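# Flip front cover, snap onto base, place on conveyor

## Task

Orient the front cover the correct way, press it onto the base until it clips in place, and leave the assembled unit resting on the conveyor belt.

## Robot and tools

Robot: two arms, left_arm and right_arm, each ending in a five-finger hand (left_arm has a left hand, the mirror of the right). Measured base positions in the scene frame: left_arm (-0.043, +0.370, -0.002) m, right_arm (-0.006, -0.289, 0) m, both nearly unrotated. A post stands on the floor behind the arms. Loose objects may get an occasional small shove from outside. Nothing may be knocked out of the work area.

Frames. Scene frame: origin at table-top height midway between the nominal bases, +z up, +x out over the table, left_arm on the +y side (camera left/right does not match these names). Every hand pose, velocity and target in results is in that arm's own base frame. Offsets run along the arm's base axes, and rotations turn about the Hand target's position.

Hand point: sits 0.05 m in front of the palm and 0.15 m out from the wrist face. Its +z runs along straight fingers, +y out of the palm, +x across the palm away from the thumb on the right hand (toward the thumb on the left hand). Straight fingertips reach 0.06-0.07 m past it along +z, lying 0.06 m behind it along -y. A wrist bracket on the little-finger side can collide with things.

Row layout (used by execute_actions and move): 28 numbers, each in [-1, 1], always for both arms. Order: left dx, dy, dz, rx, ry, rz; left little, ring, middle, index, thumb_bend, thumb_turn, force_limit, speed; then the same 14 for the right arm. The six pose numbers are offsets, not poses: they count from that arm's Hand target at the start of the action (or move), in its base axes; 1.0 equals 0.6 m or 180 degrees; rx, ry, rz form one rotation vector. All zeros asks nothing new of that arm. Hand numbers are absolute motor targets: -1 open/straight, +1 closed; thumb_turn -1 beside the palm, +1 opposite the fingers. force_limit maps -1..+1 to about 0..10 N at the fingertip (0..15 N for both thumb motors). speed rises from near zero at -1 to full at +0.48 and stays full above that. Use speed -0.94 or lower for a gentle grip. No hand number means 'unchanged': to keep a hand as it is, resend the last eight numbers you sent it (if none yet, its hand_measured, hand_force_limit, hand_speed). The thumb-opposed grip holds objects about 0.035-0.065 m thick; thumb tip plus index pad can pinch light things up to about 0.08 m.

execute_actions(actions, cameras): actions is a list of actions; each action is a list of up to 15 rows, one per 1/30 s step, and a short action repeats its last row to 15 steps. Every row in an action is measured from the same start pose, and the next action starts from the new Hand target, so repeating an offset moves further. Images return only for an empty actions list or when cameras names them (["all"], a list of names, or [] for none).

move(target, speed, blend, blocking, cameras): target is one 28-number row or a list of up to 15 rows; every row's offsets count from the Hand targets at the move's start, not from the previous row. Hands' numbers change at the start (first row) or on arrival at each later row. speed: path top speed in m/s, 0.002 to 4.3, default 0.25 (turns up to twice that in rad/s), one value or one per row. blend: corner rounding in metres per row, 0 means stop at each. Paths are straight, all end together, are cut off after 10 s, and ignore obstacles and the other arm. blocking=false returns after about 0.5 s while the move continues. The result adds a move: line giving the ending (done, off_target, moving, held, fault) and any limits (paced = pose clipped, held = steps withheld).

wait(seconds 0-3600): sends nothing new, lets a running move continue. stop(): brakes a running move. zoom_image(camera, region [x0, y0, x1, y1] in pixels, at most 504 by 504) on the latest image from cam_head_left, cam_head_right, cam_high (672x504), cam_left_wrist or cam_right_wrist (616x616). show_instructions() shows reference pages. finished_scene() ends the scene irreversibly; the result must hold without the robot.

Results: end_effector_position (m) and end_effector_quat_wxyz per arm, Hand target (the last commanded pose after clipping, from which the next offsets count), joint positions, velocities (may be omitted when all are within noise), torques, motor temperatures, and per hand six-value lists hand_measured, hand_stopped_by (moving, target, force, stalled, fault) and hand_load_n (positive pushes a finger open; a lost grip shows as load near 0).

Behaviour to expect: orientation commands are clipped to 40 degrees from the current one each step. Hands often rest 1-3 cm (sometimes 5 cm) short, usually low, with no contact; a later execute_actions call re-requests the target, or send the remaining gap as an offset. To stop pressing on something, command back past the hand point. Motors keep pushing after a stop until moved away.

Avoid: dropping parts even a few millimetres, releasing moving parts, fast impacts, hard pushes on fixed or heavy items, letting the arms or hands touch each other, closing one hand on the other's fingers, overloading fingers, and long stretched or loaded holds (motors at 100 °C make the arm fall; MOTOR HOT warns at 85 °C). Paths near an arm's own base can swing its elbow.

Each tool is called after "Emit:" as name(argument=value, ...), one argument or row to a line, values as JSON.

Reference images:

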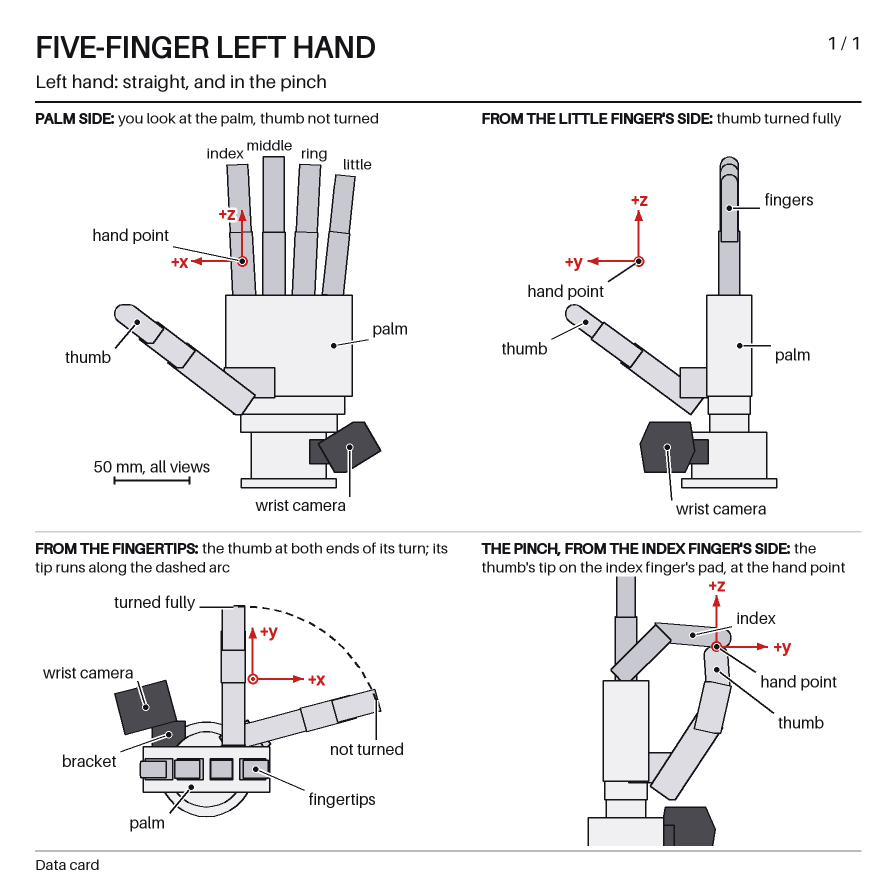

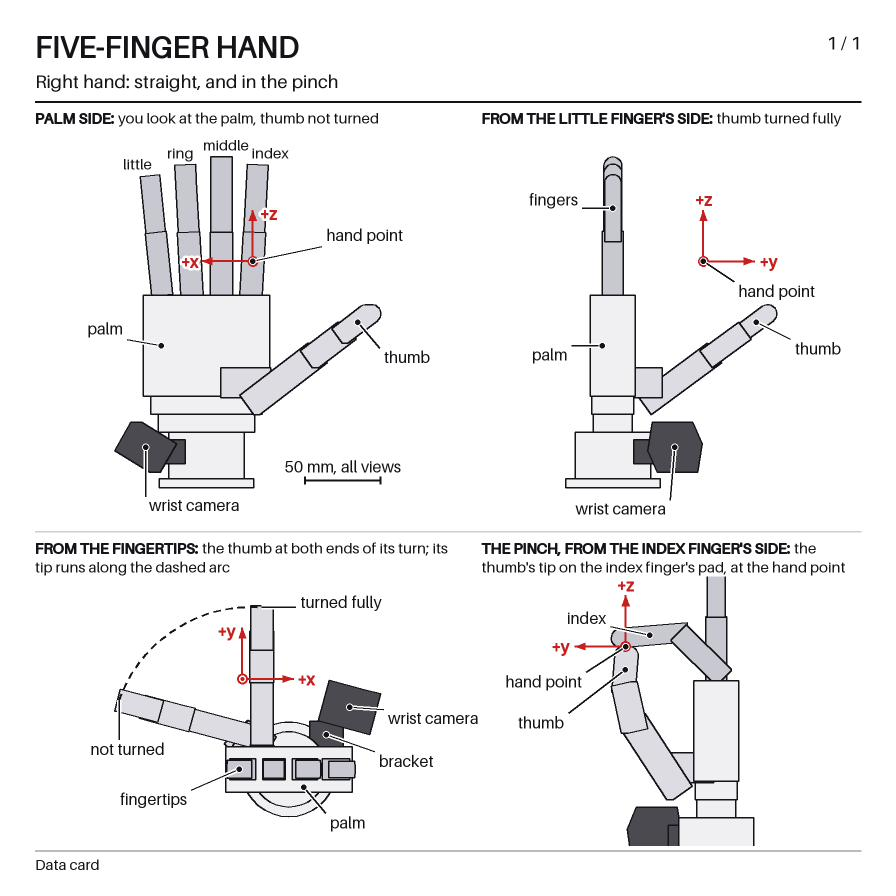

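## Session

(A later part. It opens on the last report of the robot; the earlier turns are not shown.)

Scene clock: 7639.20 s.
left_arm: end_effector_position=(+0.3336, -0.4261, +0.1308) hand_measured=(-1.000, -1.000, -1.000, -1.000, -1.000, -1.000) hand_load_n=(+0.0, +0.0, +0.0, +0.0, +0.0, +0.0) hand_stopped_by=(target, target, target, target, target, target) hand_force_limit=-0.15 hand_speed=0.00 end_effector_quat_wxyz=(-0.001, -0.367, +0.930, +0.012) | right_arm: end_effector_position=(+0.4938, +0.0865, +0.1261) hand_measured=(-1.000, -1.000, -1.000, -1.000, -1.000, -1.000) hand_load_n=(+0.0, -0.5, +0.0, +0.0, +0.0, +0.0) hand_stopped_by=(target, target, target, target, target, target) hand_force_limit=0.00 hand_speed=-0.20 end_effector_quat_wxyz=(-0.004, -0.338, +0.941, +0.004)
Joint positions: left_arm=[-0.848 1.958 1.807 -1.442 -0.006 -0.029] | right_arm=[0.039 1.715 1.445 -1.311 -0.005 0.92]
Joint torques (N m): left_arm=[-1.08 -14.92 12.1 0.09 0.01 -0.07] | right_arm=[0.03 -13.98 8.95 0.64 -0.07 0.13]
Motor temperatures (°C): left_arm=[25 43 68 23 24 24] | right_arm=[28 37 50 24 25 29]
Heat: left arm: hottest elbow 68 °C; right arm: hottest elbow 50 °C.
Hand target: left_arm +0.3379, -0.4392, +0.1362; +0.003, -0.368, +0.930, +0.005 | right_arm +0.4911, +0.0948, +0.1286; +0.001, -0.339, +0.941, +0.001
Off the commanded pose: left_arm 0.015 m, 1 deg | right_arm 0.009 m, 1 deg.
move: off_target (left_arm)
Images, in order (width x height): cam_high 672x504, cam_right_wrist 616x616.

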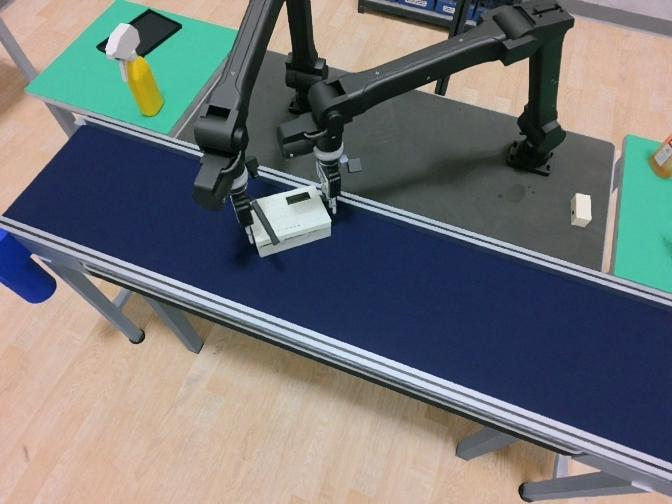

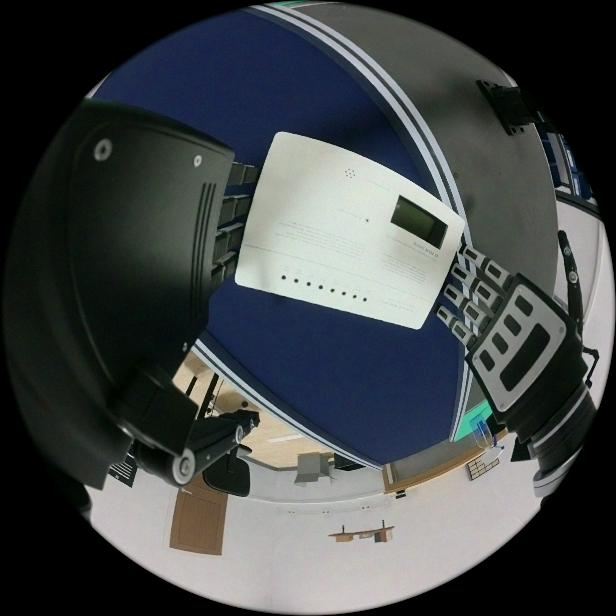

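Emit:
move(
  target=[0.0175,-0.0205,-0.01,0,0,0,-1,-1,-1,-1,-1,-1,-0.15,0,0,0,0,0,0,0,-1,-1,-1,-1,-1,-1,0,-0.2],
  speed=0.04,
  cameras=["cam_right_wrist","cam_high"],
)

Emit:
zoom_image(
  camera="cam_high",
  region=[220, 160, 370, 270],
)

Scene clock: 7654.60 s.
left_arm: end_effector_position=(+0.3419, -0.4358, +0.1253) hand_measured=(-1.000, -1.000, -1.000, -1.000, -1.000, -1.000) hand_load_n=(+0.0, +0.0, -0.5, -0.5, -0.5, +0.0) hand_stopped_by=(target, target, target, target, target, target) hand_force_limit=-0.15 hand_speed=0.00 end_effector_quat_wxyz=(-0.002, -0.367, +0.930, +0.016) | right_arm: end_effector_position=(+0.4939, +0.0865, +0.1261) hand_measured=(-1.000, -1.000, -1.000, -1.000, -1.000, -1.000) hand_load_n=(+0.0, +0.0, +0.0, +0.0, +0.0, +0.0) hand_stopped_by=(target, target, target, target, target, target) hand_force_limit=0.00 hand_speed=-0.20 end_effector_quat_wxyz=(-0.004, -0.338, +0.941, +0.004)
Joint positions: left_arm=[-0.848 2.004 1.862 -1.46 -0.006 -0.03] | right_arm=[0.039 1.715 1.445 -1.311 -0.005 0.92]
Joint torques (N m): left_arm=[-0.62 -15.21 12.41 0.14 0.02 -0.07] | right_arm=[-0.03 -13.98 8.92 0.64 -0.07 0.13]
Motor temperatures (°C): left_arm=[25 42 67 23 24 24] | right_arm=[28 37 49 24 25 29]
Heat: left arm: hottest elbow 67 °C; right arm: hottest elbow 49 °C.
Hand target: left_arm +0.3483, -0.4516, +0.1302; +0.003, -0.368, +0.930, +0.005 | right_arm +0.4911, +0.0948, +0.1287; +0.001, -0.339, +0.941, +0.001
Off the commanded pose: left_arm 0.018 m, 1 deg | right_arm 0.009 m, 1 deg.
move: off_target (left_arm)
Images, in order (width x height): cam_high 672x504, cam_right_wrist 616x616.

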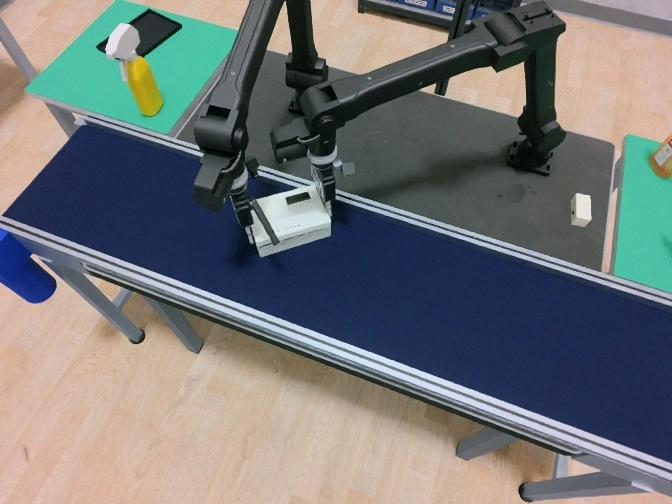

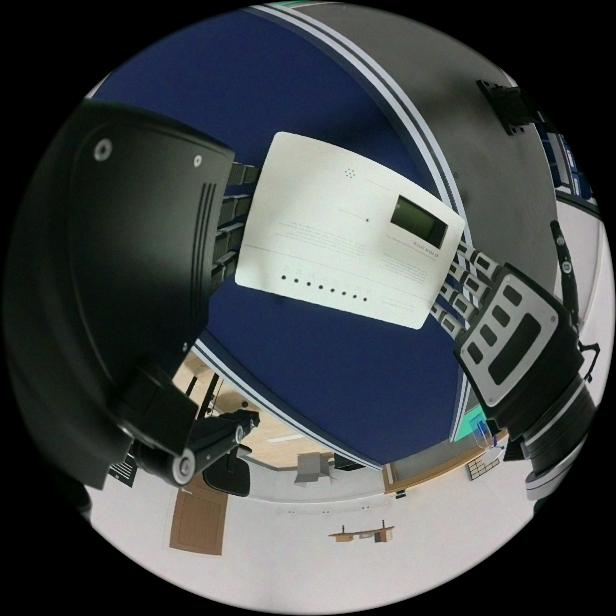

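Scaled by 3.360 from the camera's image (finer frame: 960x720).

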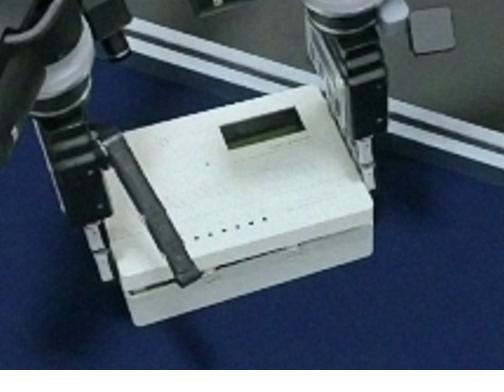

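Emit:
move(
  target=[0.0125,-0.0135,0.008,0,0,0,-1,-1,-1,-1,-1,-1,-0.15,0,0,0,0.003,0,0,0,-1,-1,-1,-1,-1,-1,0,-0.2],
  speed=0.04,
  cameras=["cam_right_wrist","cam_high"],
)

Emit:
zoom_image(
  camera="cam_high",
  region=[220, 160, 370, 270],
)

Emit:
zoom_image(
  camera="cam_right_wrist",
  region=[180, 110, 560, 370],
)

Scene clock: 7664.63 s.
left_arm: end_effector_position=(+0.3454, -0.4398, +0.1280) hand_measured=(-1.000, -1.000, -1.000, -1.000, -1.000, -1.000) hand_load_n=(+0.0, -1.0, -1.0, +0.0, +0.0, +0.0) hand_stopped_by=(target, target, target, target, target, target) hand_force_limit=-0.15 hand_speed=0.00 end_effector_quat_wxyz=(-0.006, -0.367, +0.930, +0.026) | right_arm: end_effector_position=(+0.4945, +0.0852, +0.1256) hand_measured=(-1.000, -1.000, -1.000, -1.000, -1.000, -1.000) hand_load_n=(+0.0, +0.0, +0.0, +0.0, -0.5, +0.0) hand_stopped_by=(target, target, target, target, target, target) hand_force_limit=0.00 hand_speed=-0.20 end_effector_quat_wxyz=(-0.004, -0.338, +0.941, +0.000)
Joint positions: left_arm=[-0.848 2.036 1.916 -1.503 -0.006 -0.03] | right_arm=[0.039 1.715 1.445 -1.309 0.001 0.92]
Joint torques (N m): left_arm=[-0.56 -16.32 13.29 0.57 0.02 -0.06] | right_arm=[0.09 -14.1 9.26 0.39 -0.36 0.13]
Motor temperatures (°C): left_arm=[25 42 69 23 24 24] | right_arm=[28 37 49 24 25 29]
Heat: left arm: hottest elbow 69 °C; right arm: hottest elbow 49 °C.
Hand target: left_arm +0.3558, -0.4596, +0.1350; +0.003, -0.368, +0.930, +0.005 | right_arm +0.4911, +0.0948, +0.1304; +0.001, -0.339, +0.941, +0.002
Off the commanded pose: left_arm 0.023 m, 3 deg | right_arm 0.011 m, 1 deg.
move: off_target (left_arm, right_arm)
Images, in order (width x height): cam_high 672x504, cam_right_wrist 616x616.

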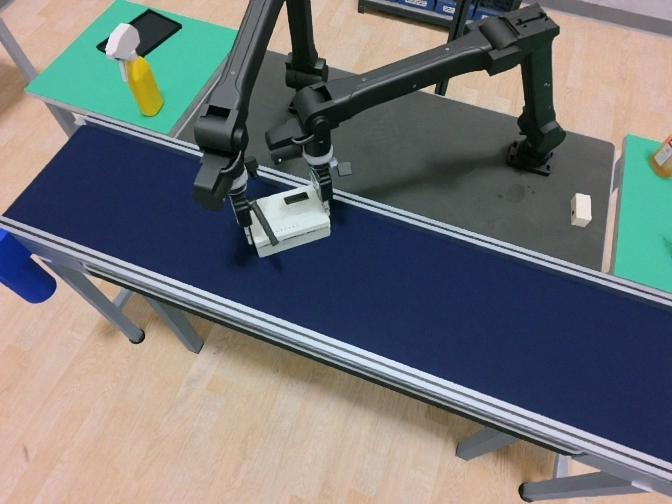

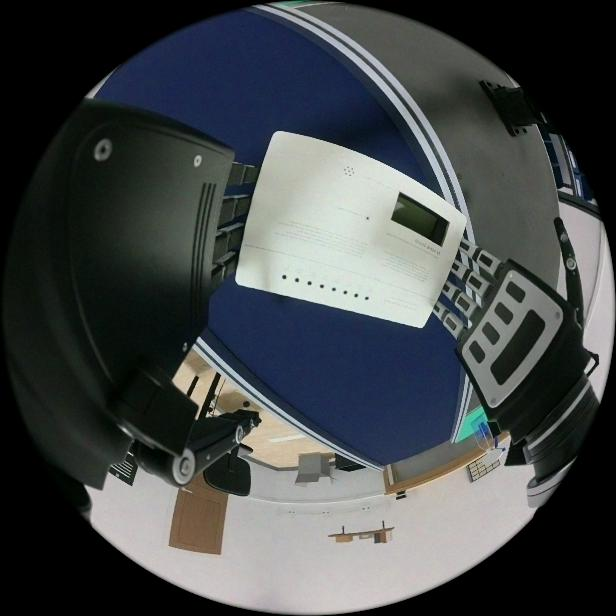

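Scaled by 3.360 from the camera's image (finer frame: 960x720).

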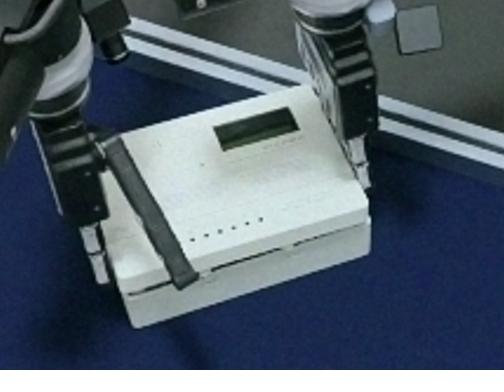

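Scaled by 1.326 from the camera's image (finer frame: 880x880).

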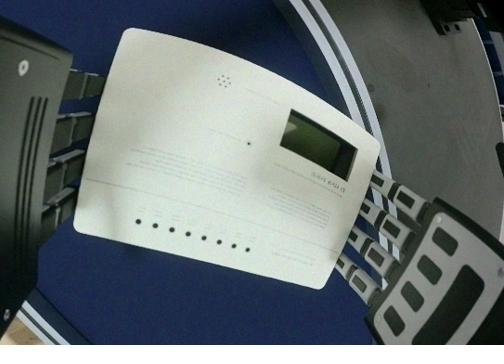

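Emit:
move(
  target=[0.004,-0.005,0.033,0,0,0,-1,-1,-1,-1,-1,-1,-0.15,0,-0.0095,0.0115,0.033,0,0,0,-1,-1,-1,-1,-1,-1,0,-0.2],
  speed=0.05,
  cameras=["cam_right_wrist","cam_high"],
)

Emit:
zoom_image(
  camera="cam_high",
  region=[220, 160, 370, 270],
)

Scene clock: 7678.07 s.
left_arm: end_effector_position=(+0.3461, -0.4416, +0.1471) hand_measured=(-1.000, -1.000, -1.000, -1.000, -1.000, -1.000) hand_load_n=(+0.0, -1.5, -2.0, +0.0, +0.0, +0.0) hand_stopped_by=(target, target, target, target, target, target) hand_force_limit=-0.15 hand_speed=0.00 end_effector_quat_wxyz=(-0.008, -0.367, +0.930, +0.031) | right_arm: end_effector_position=(+0.4911, +0.0840, +0.1382) hand_measured=(-1.000, -1.000, -1.000, -1.000, -1.000, -1.000) hand_load_n=(+0.0, +0.0, +0.0, +0.0, +0.0, +0.0) hand_stopped_by=(target, target, target, target, target, target) hand_force_limit=0.00 hand_speed=-0.20 end_effector_quat_wxyz=(+0.001, -0.332, +0.943, -0.004)
Joint positions: left_arm=[-0.849 2.045 1.978 -1.568 -0.006 -0.03] | right_arm=[0.039 1.687 1.445 -1.325 0.008 0.934]
Joint torques (N m): left_arm=[-0.44 -15.97 13.41 0.91 0.08 -0.06] | right_arm=[1.08 -13.8 11.11 -0.69 -0.61 0.17]
Motor temperatures (°C): left_arm=[25 44 67 23 24 24] | right_arm=[28 37 49 24 25 29]
Heat: left arm: hottest elbow 67 °C; right arm: hottest elbow 49 °C.
Hand target: left_arm +0.3582, -0.4626, +0.1548; +0.003, -0.368, +0.930, +0.005 | right_arm +0.4854, +0.1017, +0.1502; +0.001, -0.339, +0.941, +0.001
Off the commanded pose: left_arm 0.025 m, 3 deg | right_arm 0.022 m, 1 deg.
move: off_target (left_arm, right_arm)
Images, in order (width x height): cam_high 672x504, cam_right_wrist 616x616.

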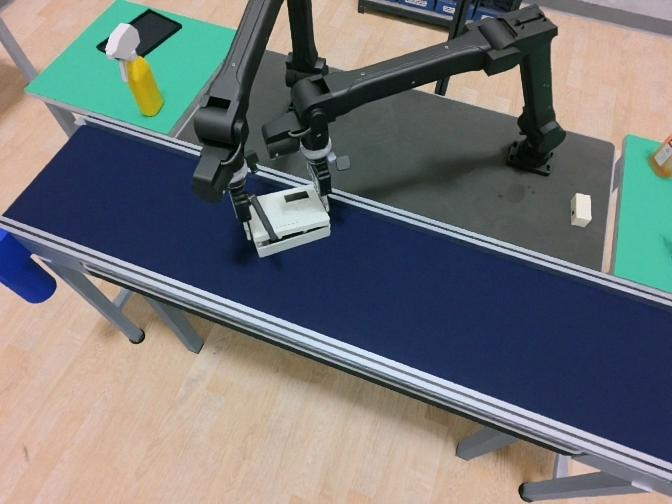

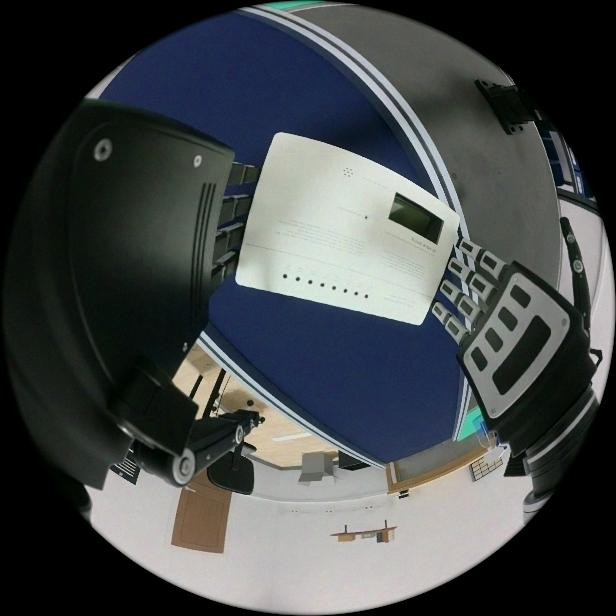

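Scaled by 3.360 from the camera's image (finer frame: 960x720).

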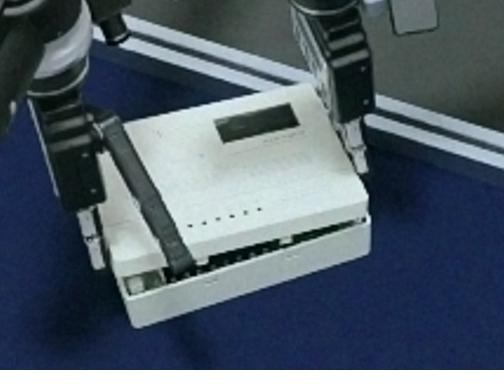

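Emit:
execute_actions(
  actions=[],
  cameras=["cam_head_left","cam_head_right"],
)

Emit:
zoom_image(
  camera="cam_head_right",
  region=[310, 280, 440, 390],
)

Emit:
zoom_image(
  camera="cam_head_left",
  region=[310, 280, 440, 390],
)

Scene clock: 7686.20 s.
left_arm: end_effector_position=(+0.3461, -0.4416, +0.1471) hand_measured=(-1.000, -1.000, -1.000, -1.000, -1.000, -1.000) hand_load_n=(+0.0, -2.0, -2.0, +0.0, +0.0, +0.0) hand_stopped_by=(target, target, target, target, target, target) hand_force_limit=-0.15 hand_speed=0.00 end_effector_quat_wxyz=(-0.008, -0.367, +0.930, +0.031) | right_arm: end_effector_position=(+0.4911, +0.0840, +0.1382) hand_measured=(-1.000, -1.000, -1.000, -1.000, -1.000, -1.000) hand_load_n=(+0.0, +0.0, +0.0, +0.0, +0.0, +0.0) hand_stopped_by=(target, target, target, target, target, target) hand_force_limit=0.00 hand_speed=-0.20 end_effector_quat_wxyz=(+0.001, -0.331, +0.943, -0.004)
Joint positions: left_arm=[-0.849 2.045 1.978 -1.568 -0.006 -0.03] | right_arm=[0.039 1.687 1.445 -1.325 0.008 0.934]
Joint velocities: within noise
Joint torques (N m): left_arm=[-0.5 -15.79 13.49 0.91 0.02 -0.06] | right_arm=[1.08 -13.63 11.11 -0.7 -0.61 0.13]
Motor temperatures (°C): left_arm=[25 45 68 23 24 24] | right_arm=[28 37 49 24 25 29]
Heat: left arm: hottest elbow 68 °C; right arm: hottest elbow 49 °C.
Hand target: left_arm +0.3582, -0.4626, +0.1548; +0.003, -0.368, +0.930, +0.005 | right_arm +0.4854, +0.1017, +0.1502; +0.001, -0.339, +0.941, +0.001
Off the commanded pose: left_arm 0.025 m, 3 deg | right_arm 0.022 m, 1 deg.
Images, in order (width x height): cam_head_left 672x504, cam_head_right 672x504.

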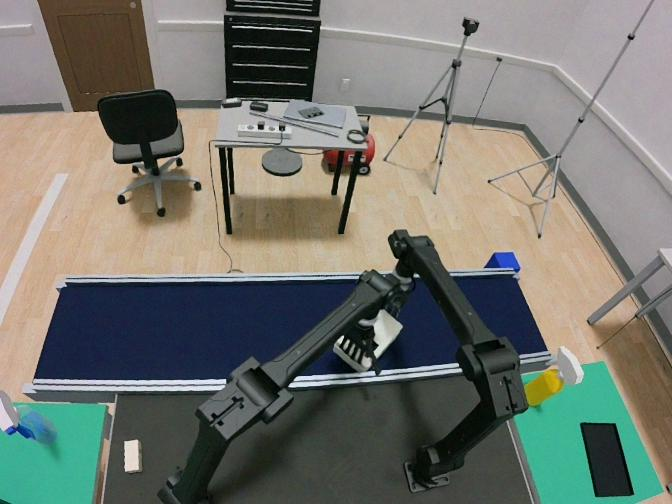

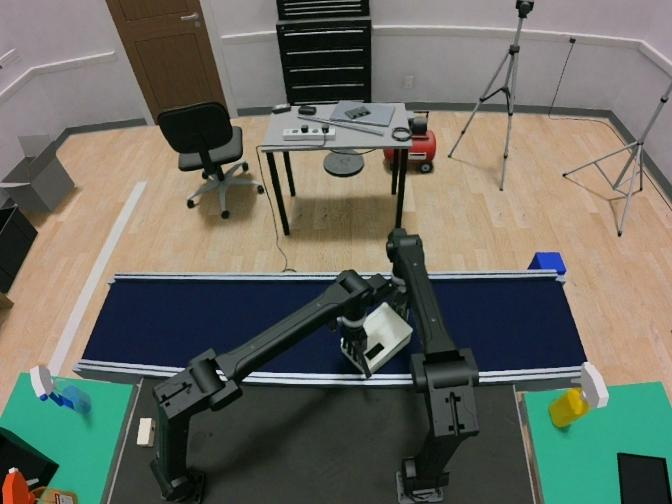

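Scaled by 3.877 from the camera's image (finer frame: 960x720).

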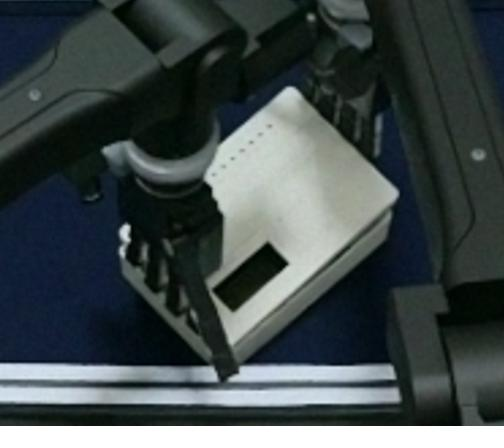

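Scaled by 3.877 from the camera's image (finer frame: 960x720).

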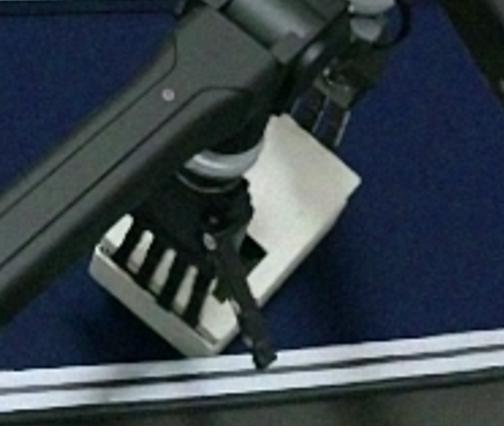

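Emit:
move(
  target=[0,0,0.018,0,0,0,-1,-1,-1,-1,-1,-1,-0.15,0,0,0,0.028,0,0,0,-1,-1,-1,-1,-1,-1,0,-0.2],
  speed=0.05,
  cameras=["cam_right_wrist","cam_high","cam_head_right","cam_head_left"],
)

Emit:
zoom_image(
  camera="cam_high",
  region=[220, 160, 370, 270],
)

Emit:
zoom_image(
  camera="cam_head_right",
  region=[310, 280, 440, 390],
)

Emit:
zoom_image(
  camera="cam_head_left",
  region=[310, 280, 440, 390],
)

Scene clock: 7716.73 s.
left_arm: end_effector_position=(+0.3445, -0.4411, +0.1522) hand_measured=(-1.000, -1.000, -1.000, -1.000, -1.000, -1.000) hand_load_n=(+0.0, -0.5, -1.5, +0.0, -0.5, +0.0) hand_stopped_by=(target, target, target, target, target, target) hand_force_limit=-0.15 hand_speed=0.00 end_effector_quat_wxyz=(-0.009, -0.366, +0.930, +0.036) | right_arm: end_effector_position=(+0.4869, +0.0821, +0.1439) hand_measured=(-1.000, -1.000, -1.000, -1.000, -1.000, -1.000) hand_load_n=(+0.0, +0.0, +0.0, +0.0, +0.0, +0.0) hand_stopped_by=(target, target, target, target, target, target) hand_force_limit=0.00 hand_speed=-0.20 end_effector_quat_wxyz=(-0.005, -0.330, +0.944, -0.007)
Joint positions: left_arm=[-0.851 2.048 1.995 -1.591 -0.006 -0.03] | right_arm=[0.039 1.679 1.45 -1.348 0.017 0.937]
Joint torques (N m): left_arm=[0.21 -17.32 8.44 0.55 0.08 0.05] | right_arm=[-1.08 -12.4 10.15 0.36 -0.31 0]
Motor temperatures (°C): left_arm=[25 46 71 24 24 24] | right_arm=[28 37 50 24 25 29]
Heat: left arm: hottest elbow 71 °C; right arm: hottest elbow 50 °C.
Hand target: left_arm +0.3451, -0.4414, +0.1516; -0.009, -0.366, +0.930, +0.034 (not the last commanded pose) | right_arm +0.4870, +0.0829, +0.1429; -0.006, -0.330, +0.944, -0.005 (not the last commanded pose)
Off the commanded pose: left_arm 0.029 m, 4 deg | right_arm 0.030 m, 2 deg.
move: held (left_arm, right_arm; a check stopped the path); limits=held
pose unreachable (left arm): on one or more control steps of this call, first in action 0 (counted from 0), this arm could not follow its commanded pose, so it was not sent that pose on those steps. It may still have moved: this result reports where it is.
cause: moving toward the commanded pose would bring a part of the arm too close to another arm (a part of this arm just beyond joint 4 (wrist pitch) and a part of the right arm just beyond its joint 6 (wrist roll), along the way the arms are being sent, or toward where that arm still pushes).
pose unreachable (right arm): on one or more control steps of this call, first in action 0 (counted from 0), this arm could not follow its commanded pose, so it was not sent that pose on those steps. It may still have moved: this result reports where it is.
cause: moving toward the commanded pose would bring a part of the arm too close to another arm (a part of this arm just beyond joint 6 (wrist roll) and a part of the left arm just beyond its joint 4 (wrist pitch), along the way the arms are being sent, or toward where that arm still pushes).
Images, in order (width x height): cam_head_left 672x504, cam_head_right 672x504, cam_high 672x504, cam_right_wrist 616x616.

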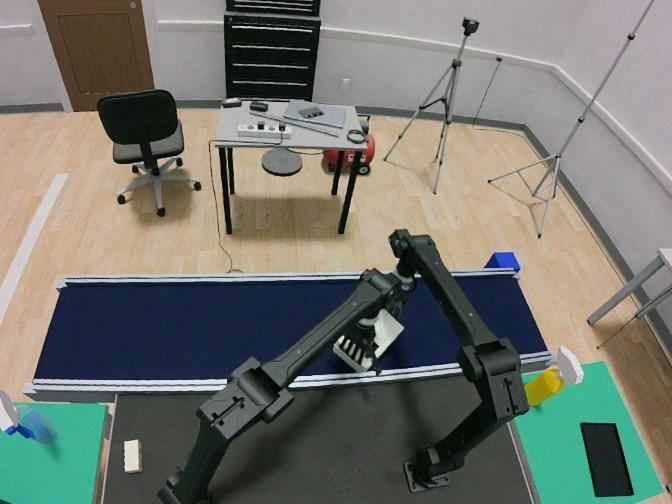

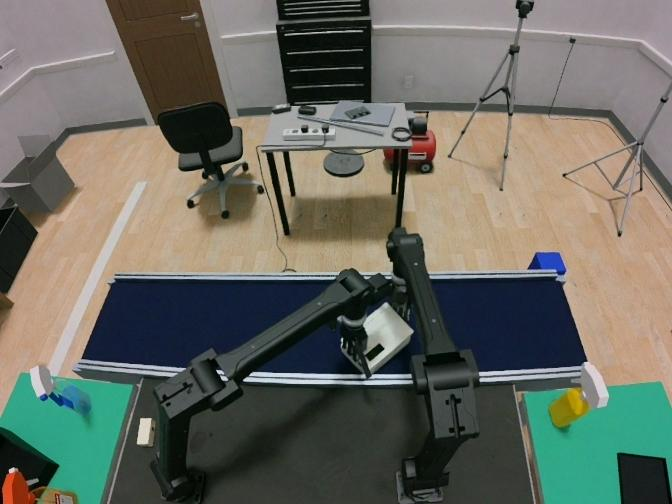

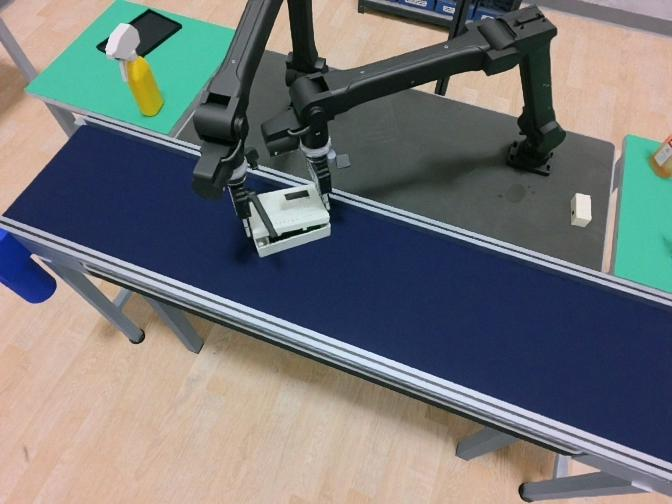

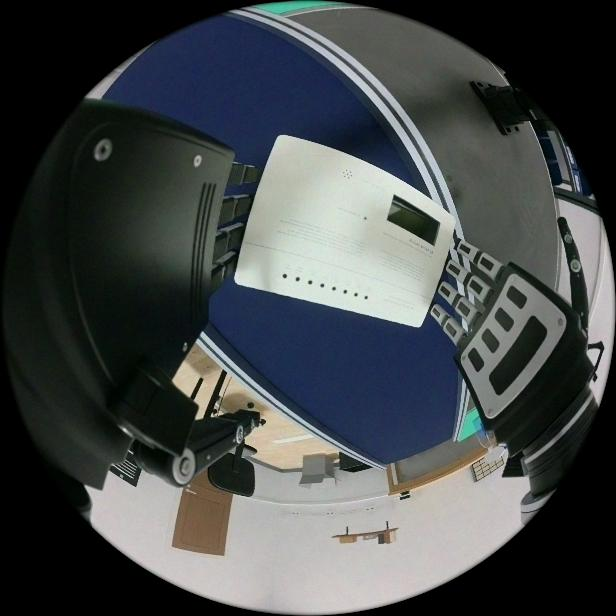

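Scaled by 3.360 from the camera's image (finer frame: 960x720).

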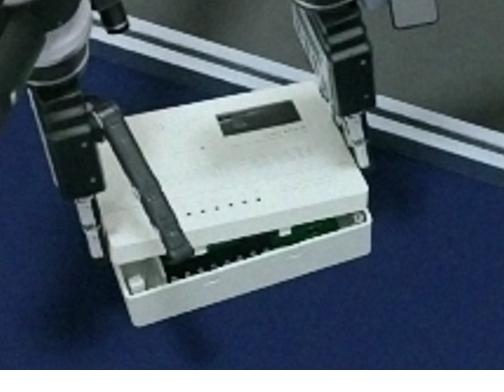

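Scaled by 3.877 from the camera's image (finer frame: 960x720).

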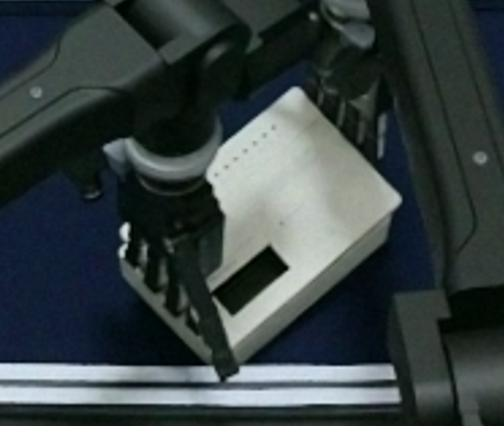

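Scaled by 3.877 from the camera's image (finer frame: 960x720).

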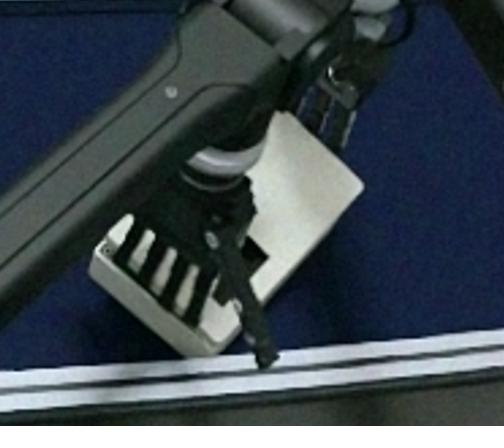

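Emit:
zoom_image(
  camera="cam_high",
  region=[244, 206, 339, 266],
)

Emit:
zoom_image(
  camera="cam_head_right",
  region=[340, 320, 420, 380],
)

Emit:
zoom_image(
  camera="cam_head_left",
  region=[325, 320, 405, 380],
)

Scaled by 5.305 from the camera's image (finer frame: 960x720).

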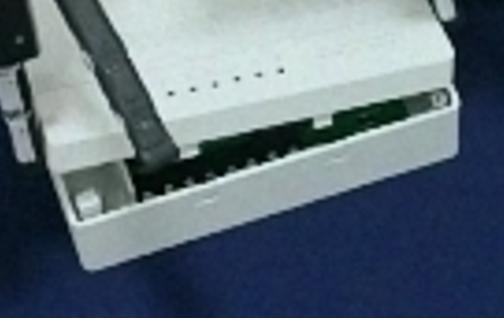

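Scaled by 6.300 from the camera's image (finer frame: 960x720).

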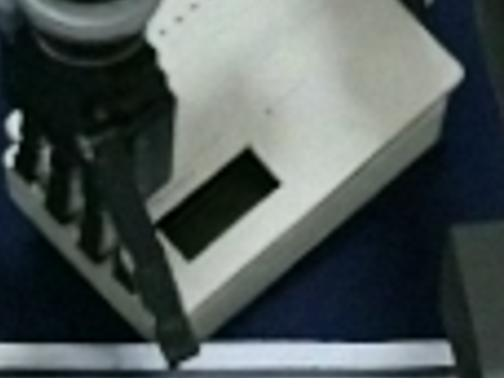

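Scaled by 6.300 from the camera's image (finer frame: 960x720).

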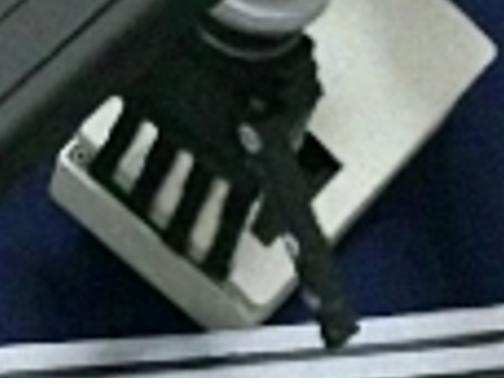

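Emit:
zoom_image(
  camera="cam_high",
  region=[290, 190, 350, 250],
)

Emit:
zoom_image(
  camera="cam_high",
  region=[236, 210, 296, 270],
)

Scaled by 8.400 from the camera's image (finer frame: 960x720).

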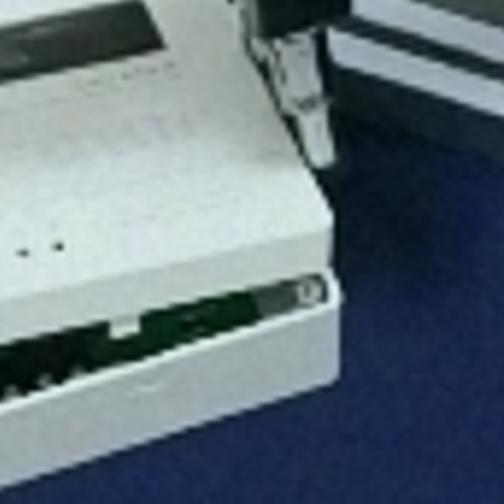

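Scaled by 8.400 from the camera's image (finer frame: 960x720).

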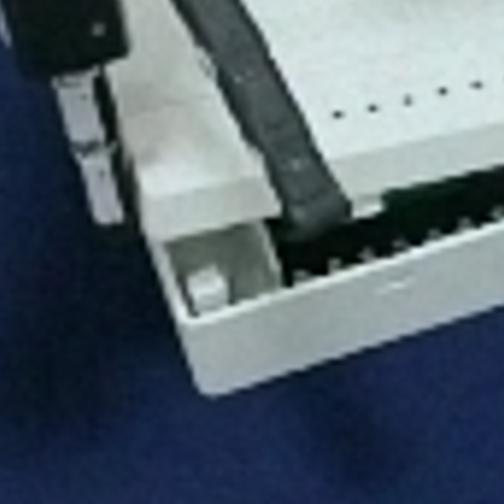

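Emit:
move(
  target=[0.0068,-0.0073,0.003,0,0,0,-1,-1,-1,-1,-1,-1,-0.15,0,0.0113,0.0203,0.006,0,0,0,-1,-1,-1,-1,-1,-1,0,-0.2],
  speed=0.05,
  cameras=["cam_right_wrist","cam_high","cam_head_right"],
)

Emit:
zoom_image(
  camera="cam_high",
  region=[244, 206, 339, 266],
)

Emit:
zoom_image(
  camera="cam_head_right",
  region=[340, 320, 420, 380],
)

Scene clock: 7859.33 s.
left_arm: end_effector_position=(+0.3444, -0.4409, +0.1522) hand_measured=(-1.000, -1.000, -1.000, -1.000, -1.000, -1.000) hand_load_n=(+0.0, +0.0, +0.0, +0.0, +0.0, +0.0) hand_stopped_by=(target, target, target, target, target, target) hand_force_limit=-0.15 hand_speed=0.00 end_effector_quat_wxyz=(-0.010, -0.366, +0.930, +0.036) | right_arm: end_effector_position=(+0.4876, +0.0826, +0.1412) hand_measured=(-1.000, -1.000, -1.000, -1.000, -1.000, -1.000) hand_load_n=(+0.0, +0.0, +0.0, +0.0, +0.0, +0.0) hand_stopped_by=(target, target, target, target, target, target) hand_force_limit=0.00 hand_speed=-0.20 end_effector_quat_wxyz=(-0.008, -0.326, +0.945, -0.006)
Joint positions: left_arm=[-0.851 2.048 1.995 -1.592 -0.006 -0.03] | right_arm=[0.04 1.684 1.45 -1.348 0.017 0.947]
Joint torques (N m): left_arm=[0.73 -16.09 10.93 -0.01 0.08 0.05] | right_arm=[0.44 -11.63 12.85 -0.16 -0.32 0.06]
Motor temperatures (°C): left_arm=[25 44 55 23 24 24] | right_arm=[28 37 50 24 25 29]
Heat: left arm: hottest elbow 55 °C; right arm: hottest elbow 50 °C.
Hand target: left_arm +0.3492, -0.4458, +0.1534; -0.009, -0.366, +0.930, +0.034 | right_arm +0.4937, +0.0952, +0.1465; -0.006, -0.330, +0.944, -0.005
Off the commanded pose: left_arm 0.007 m, 0 deg | right_arm 0.015 m, 1 deg.
move: off_target (right_arm)
Images, in order (width x height): cam_head_right 672x504, cam_high 672x504, cam_right_wrist 616x616.

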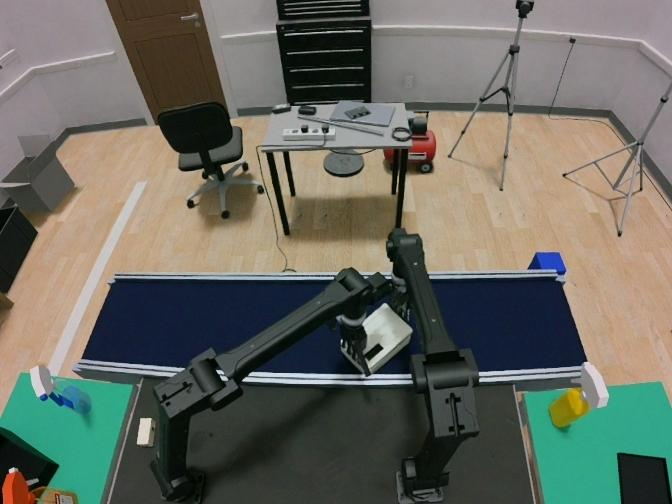

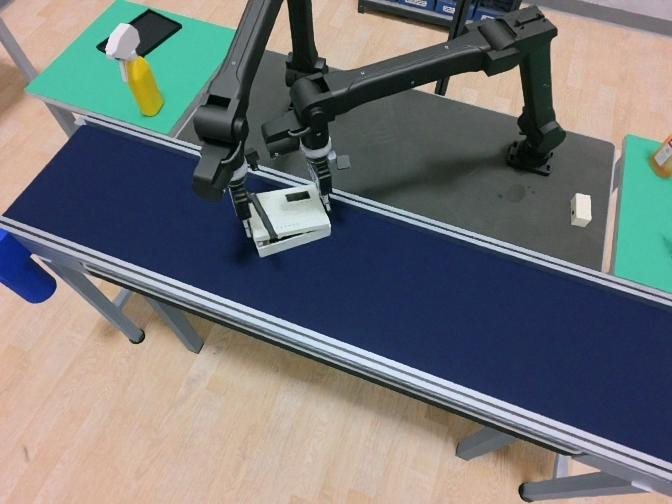

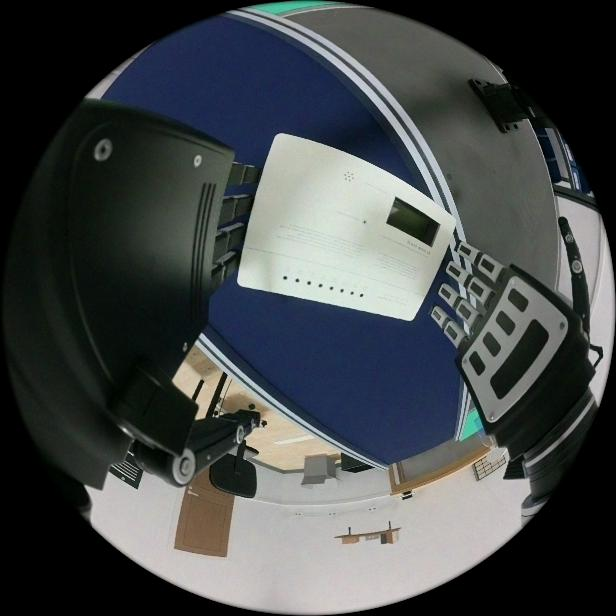

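Scaled by 5.305 from the camera's image (finer frame: 960x720).

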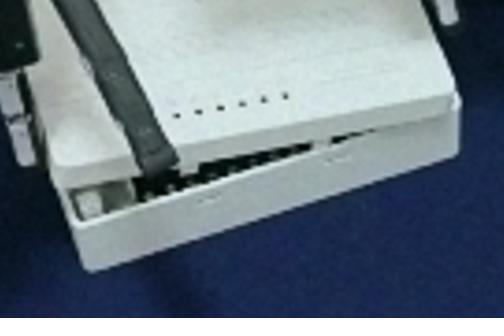

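Scaled by 6.300 from the camera's image (finer frame: 960x720).

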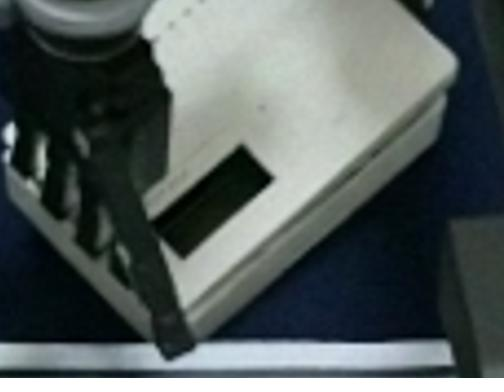

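Emit:
move(
  target=[0.0068,-0.0073,0,0,0,0,-1,-1,-1,-1,-1,-1,-0.15,0,0.0128,0.0107,0,0,0,0,-1,-1,-1,-1,-1,-1,0,-0.2],
  speed=0.05,
  cameras=["cam_right_wrist","cam_high","cam_head_right"],
)

Emit:
zoom_image(
  camera="cam_high",
  region=[244, 206, 339, 266],
)

Emit:
zoom_image(
  camera="cam_head_right",
  region=[340, 320, 420, 380],
)

Scene clock: 7887.47 s.
left_arm: end_effector_position=(+0.3451, -0.4418, +0.1521) hand_measured=(-1.000, -1.000, -1.000, -1.000, -1.000, -1.000) hand_load_n=(+0.0, +0.0, +0.0, +0.0, +0.0, +0.0) hand_stopped_by=(target, target, target, target, target, target) hand_force_limit=-0.15 hand_speed=0.00 end_effector_quat_wxyz=(-0.011, -0.366, +0.930, +0.039) | right_arm: end_effector_position=(+0.4888, +0.0886, +0.1340) hand_measured=(-1.000, -1.000, -1.000, -1.000, -1.000, -1.000) hand_load_n=(+0.0, +0.0, +0.0, +0.0, +0.0, +0.0) hand_stopped_by=(target, target, target, target, target, target) hand_force_limit=0.00 hand_speed=-0.20 end_effector_quat_wxyz=(-0.016, -0.328, +0.945, -0.005)
Joint positions: left_arm=[-0.851 2.058 2.009 -1.604 -0.006 -0.03] | right_arm=[0.052 1.704 1.456 -1.35 0.019 0.956]
Joint torques (N m): left_arm=[0.32 -15.74 12.16 0.02 0.08 0.05] | right_arm=[0.38 -11.93 14.61 -0.36 -0.42 0.14]
Motor temperatures (°C): left_arm=[25 44 58 23 24 24] | right_arm=[28 38 52 24 25 29]
Heat: left arm: hottest elbow 58 °C; right arm: hottest elbow 52 °C.
Hand target: left_arm +0.3532, -0.4501, +0.1535; -0.009, -0.366, +0.930, +0.034 | right_arm +0.5015, +0.1016, +0.1465; -0.005, -0.330, +0.944, -0.005
Off the commanded pose: left_arm 0.012 m, 1 deg | right_arm 0.022 m, 1 deg.
move: off_target (left_arm, right_arm)
Images, in order (width x height): cam_head_right 672x504, cam_high 672x504, cam_right_wrist 616x616.

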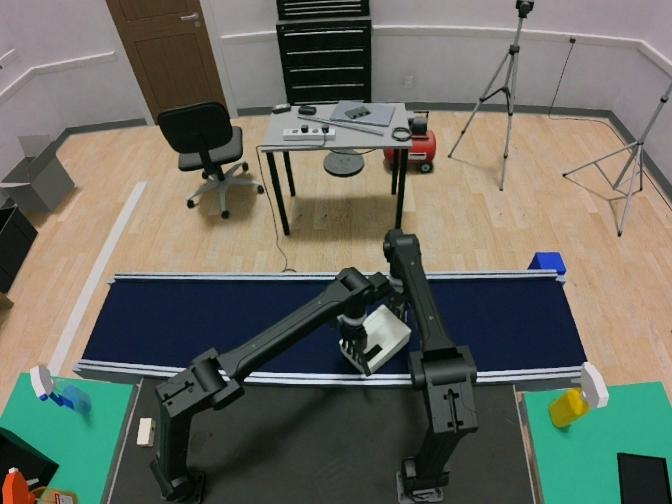

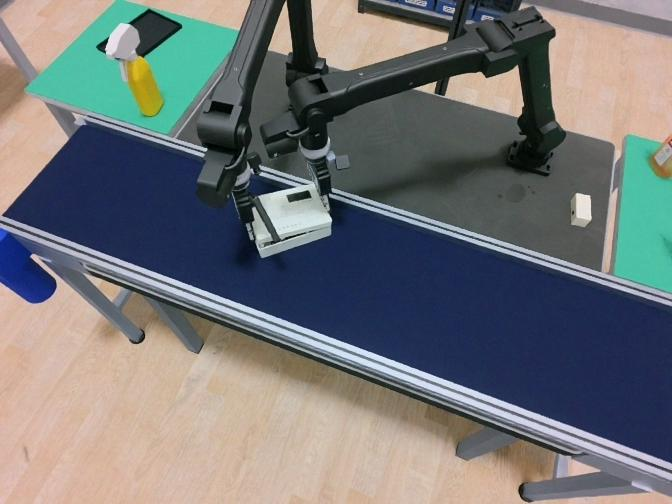

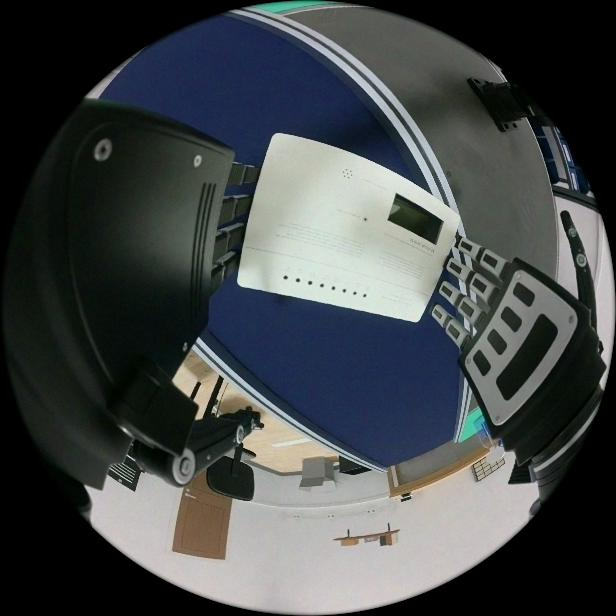

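Scaled by 5.305 from the camera's image (finer frame: 960x720).

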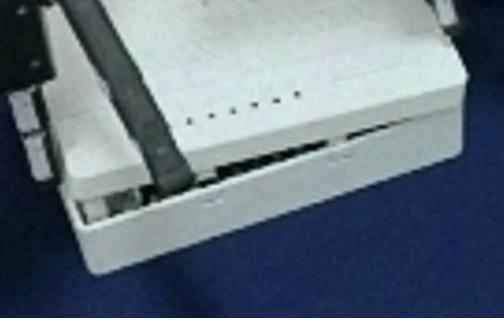

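Scaled by 6.300 from the camera's image (finer frame: 960x720).

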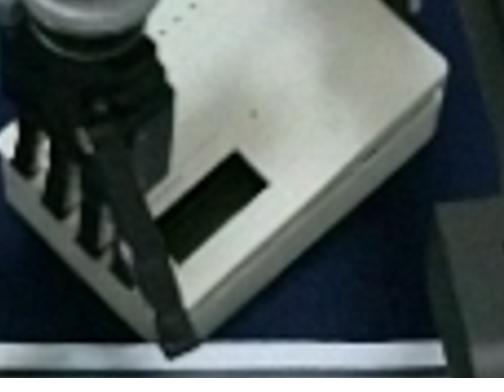

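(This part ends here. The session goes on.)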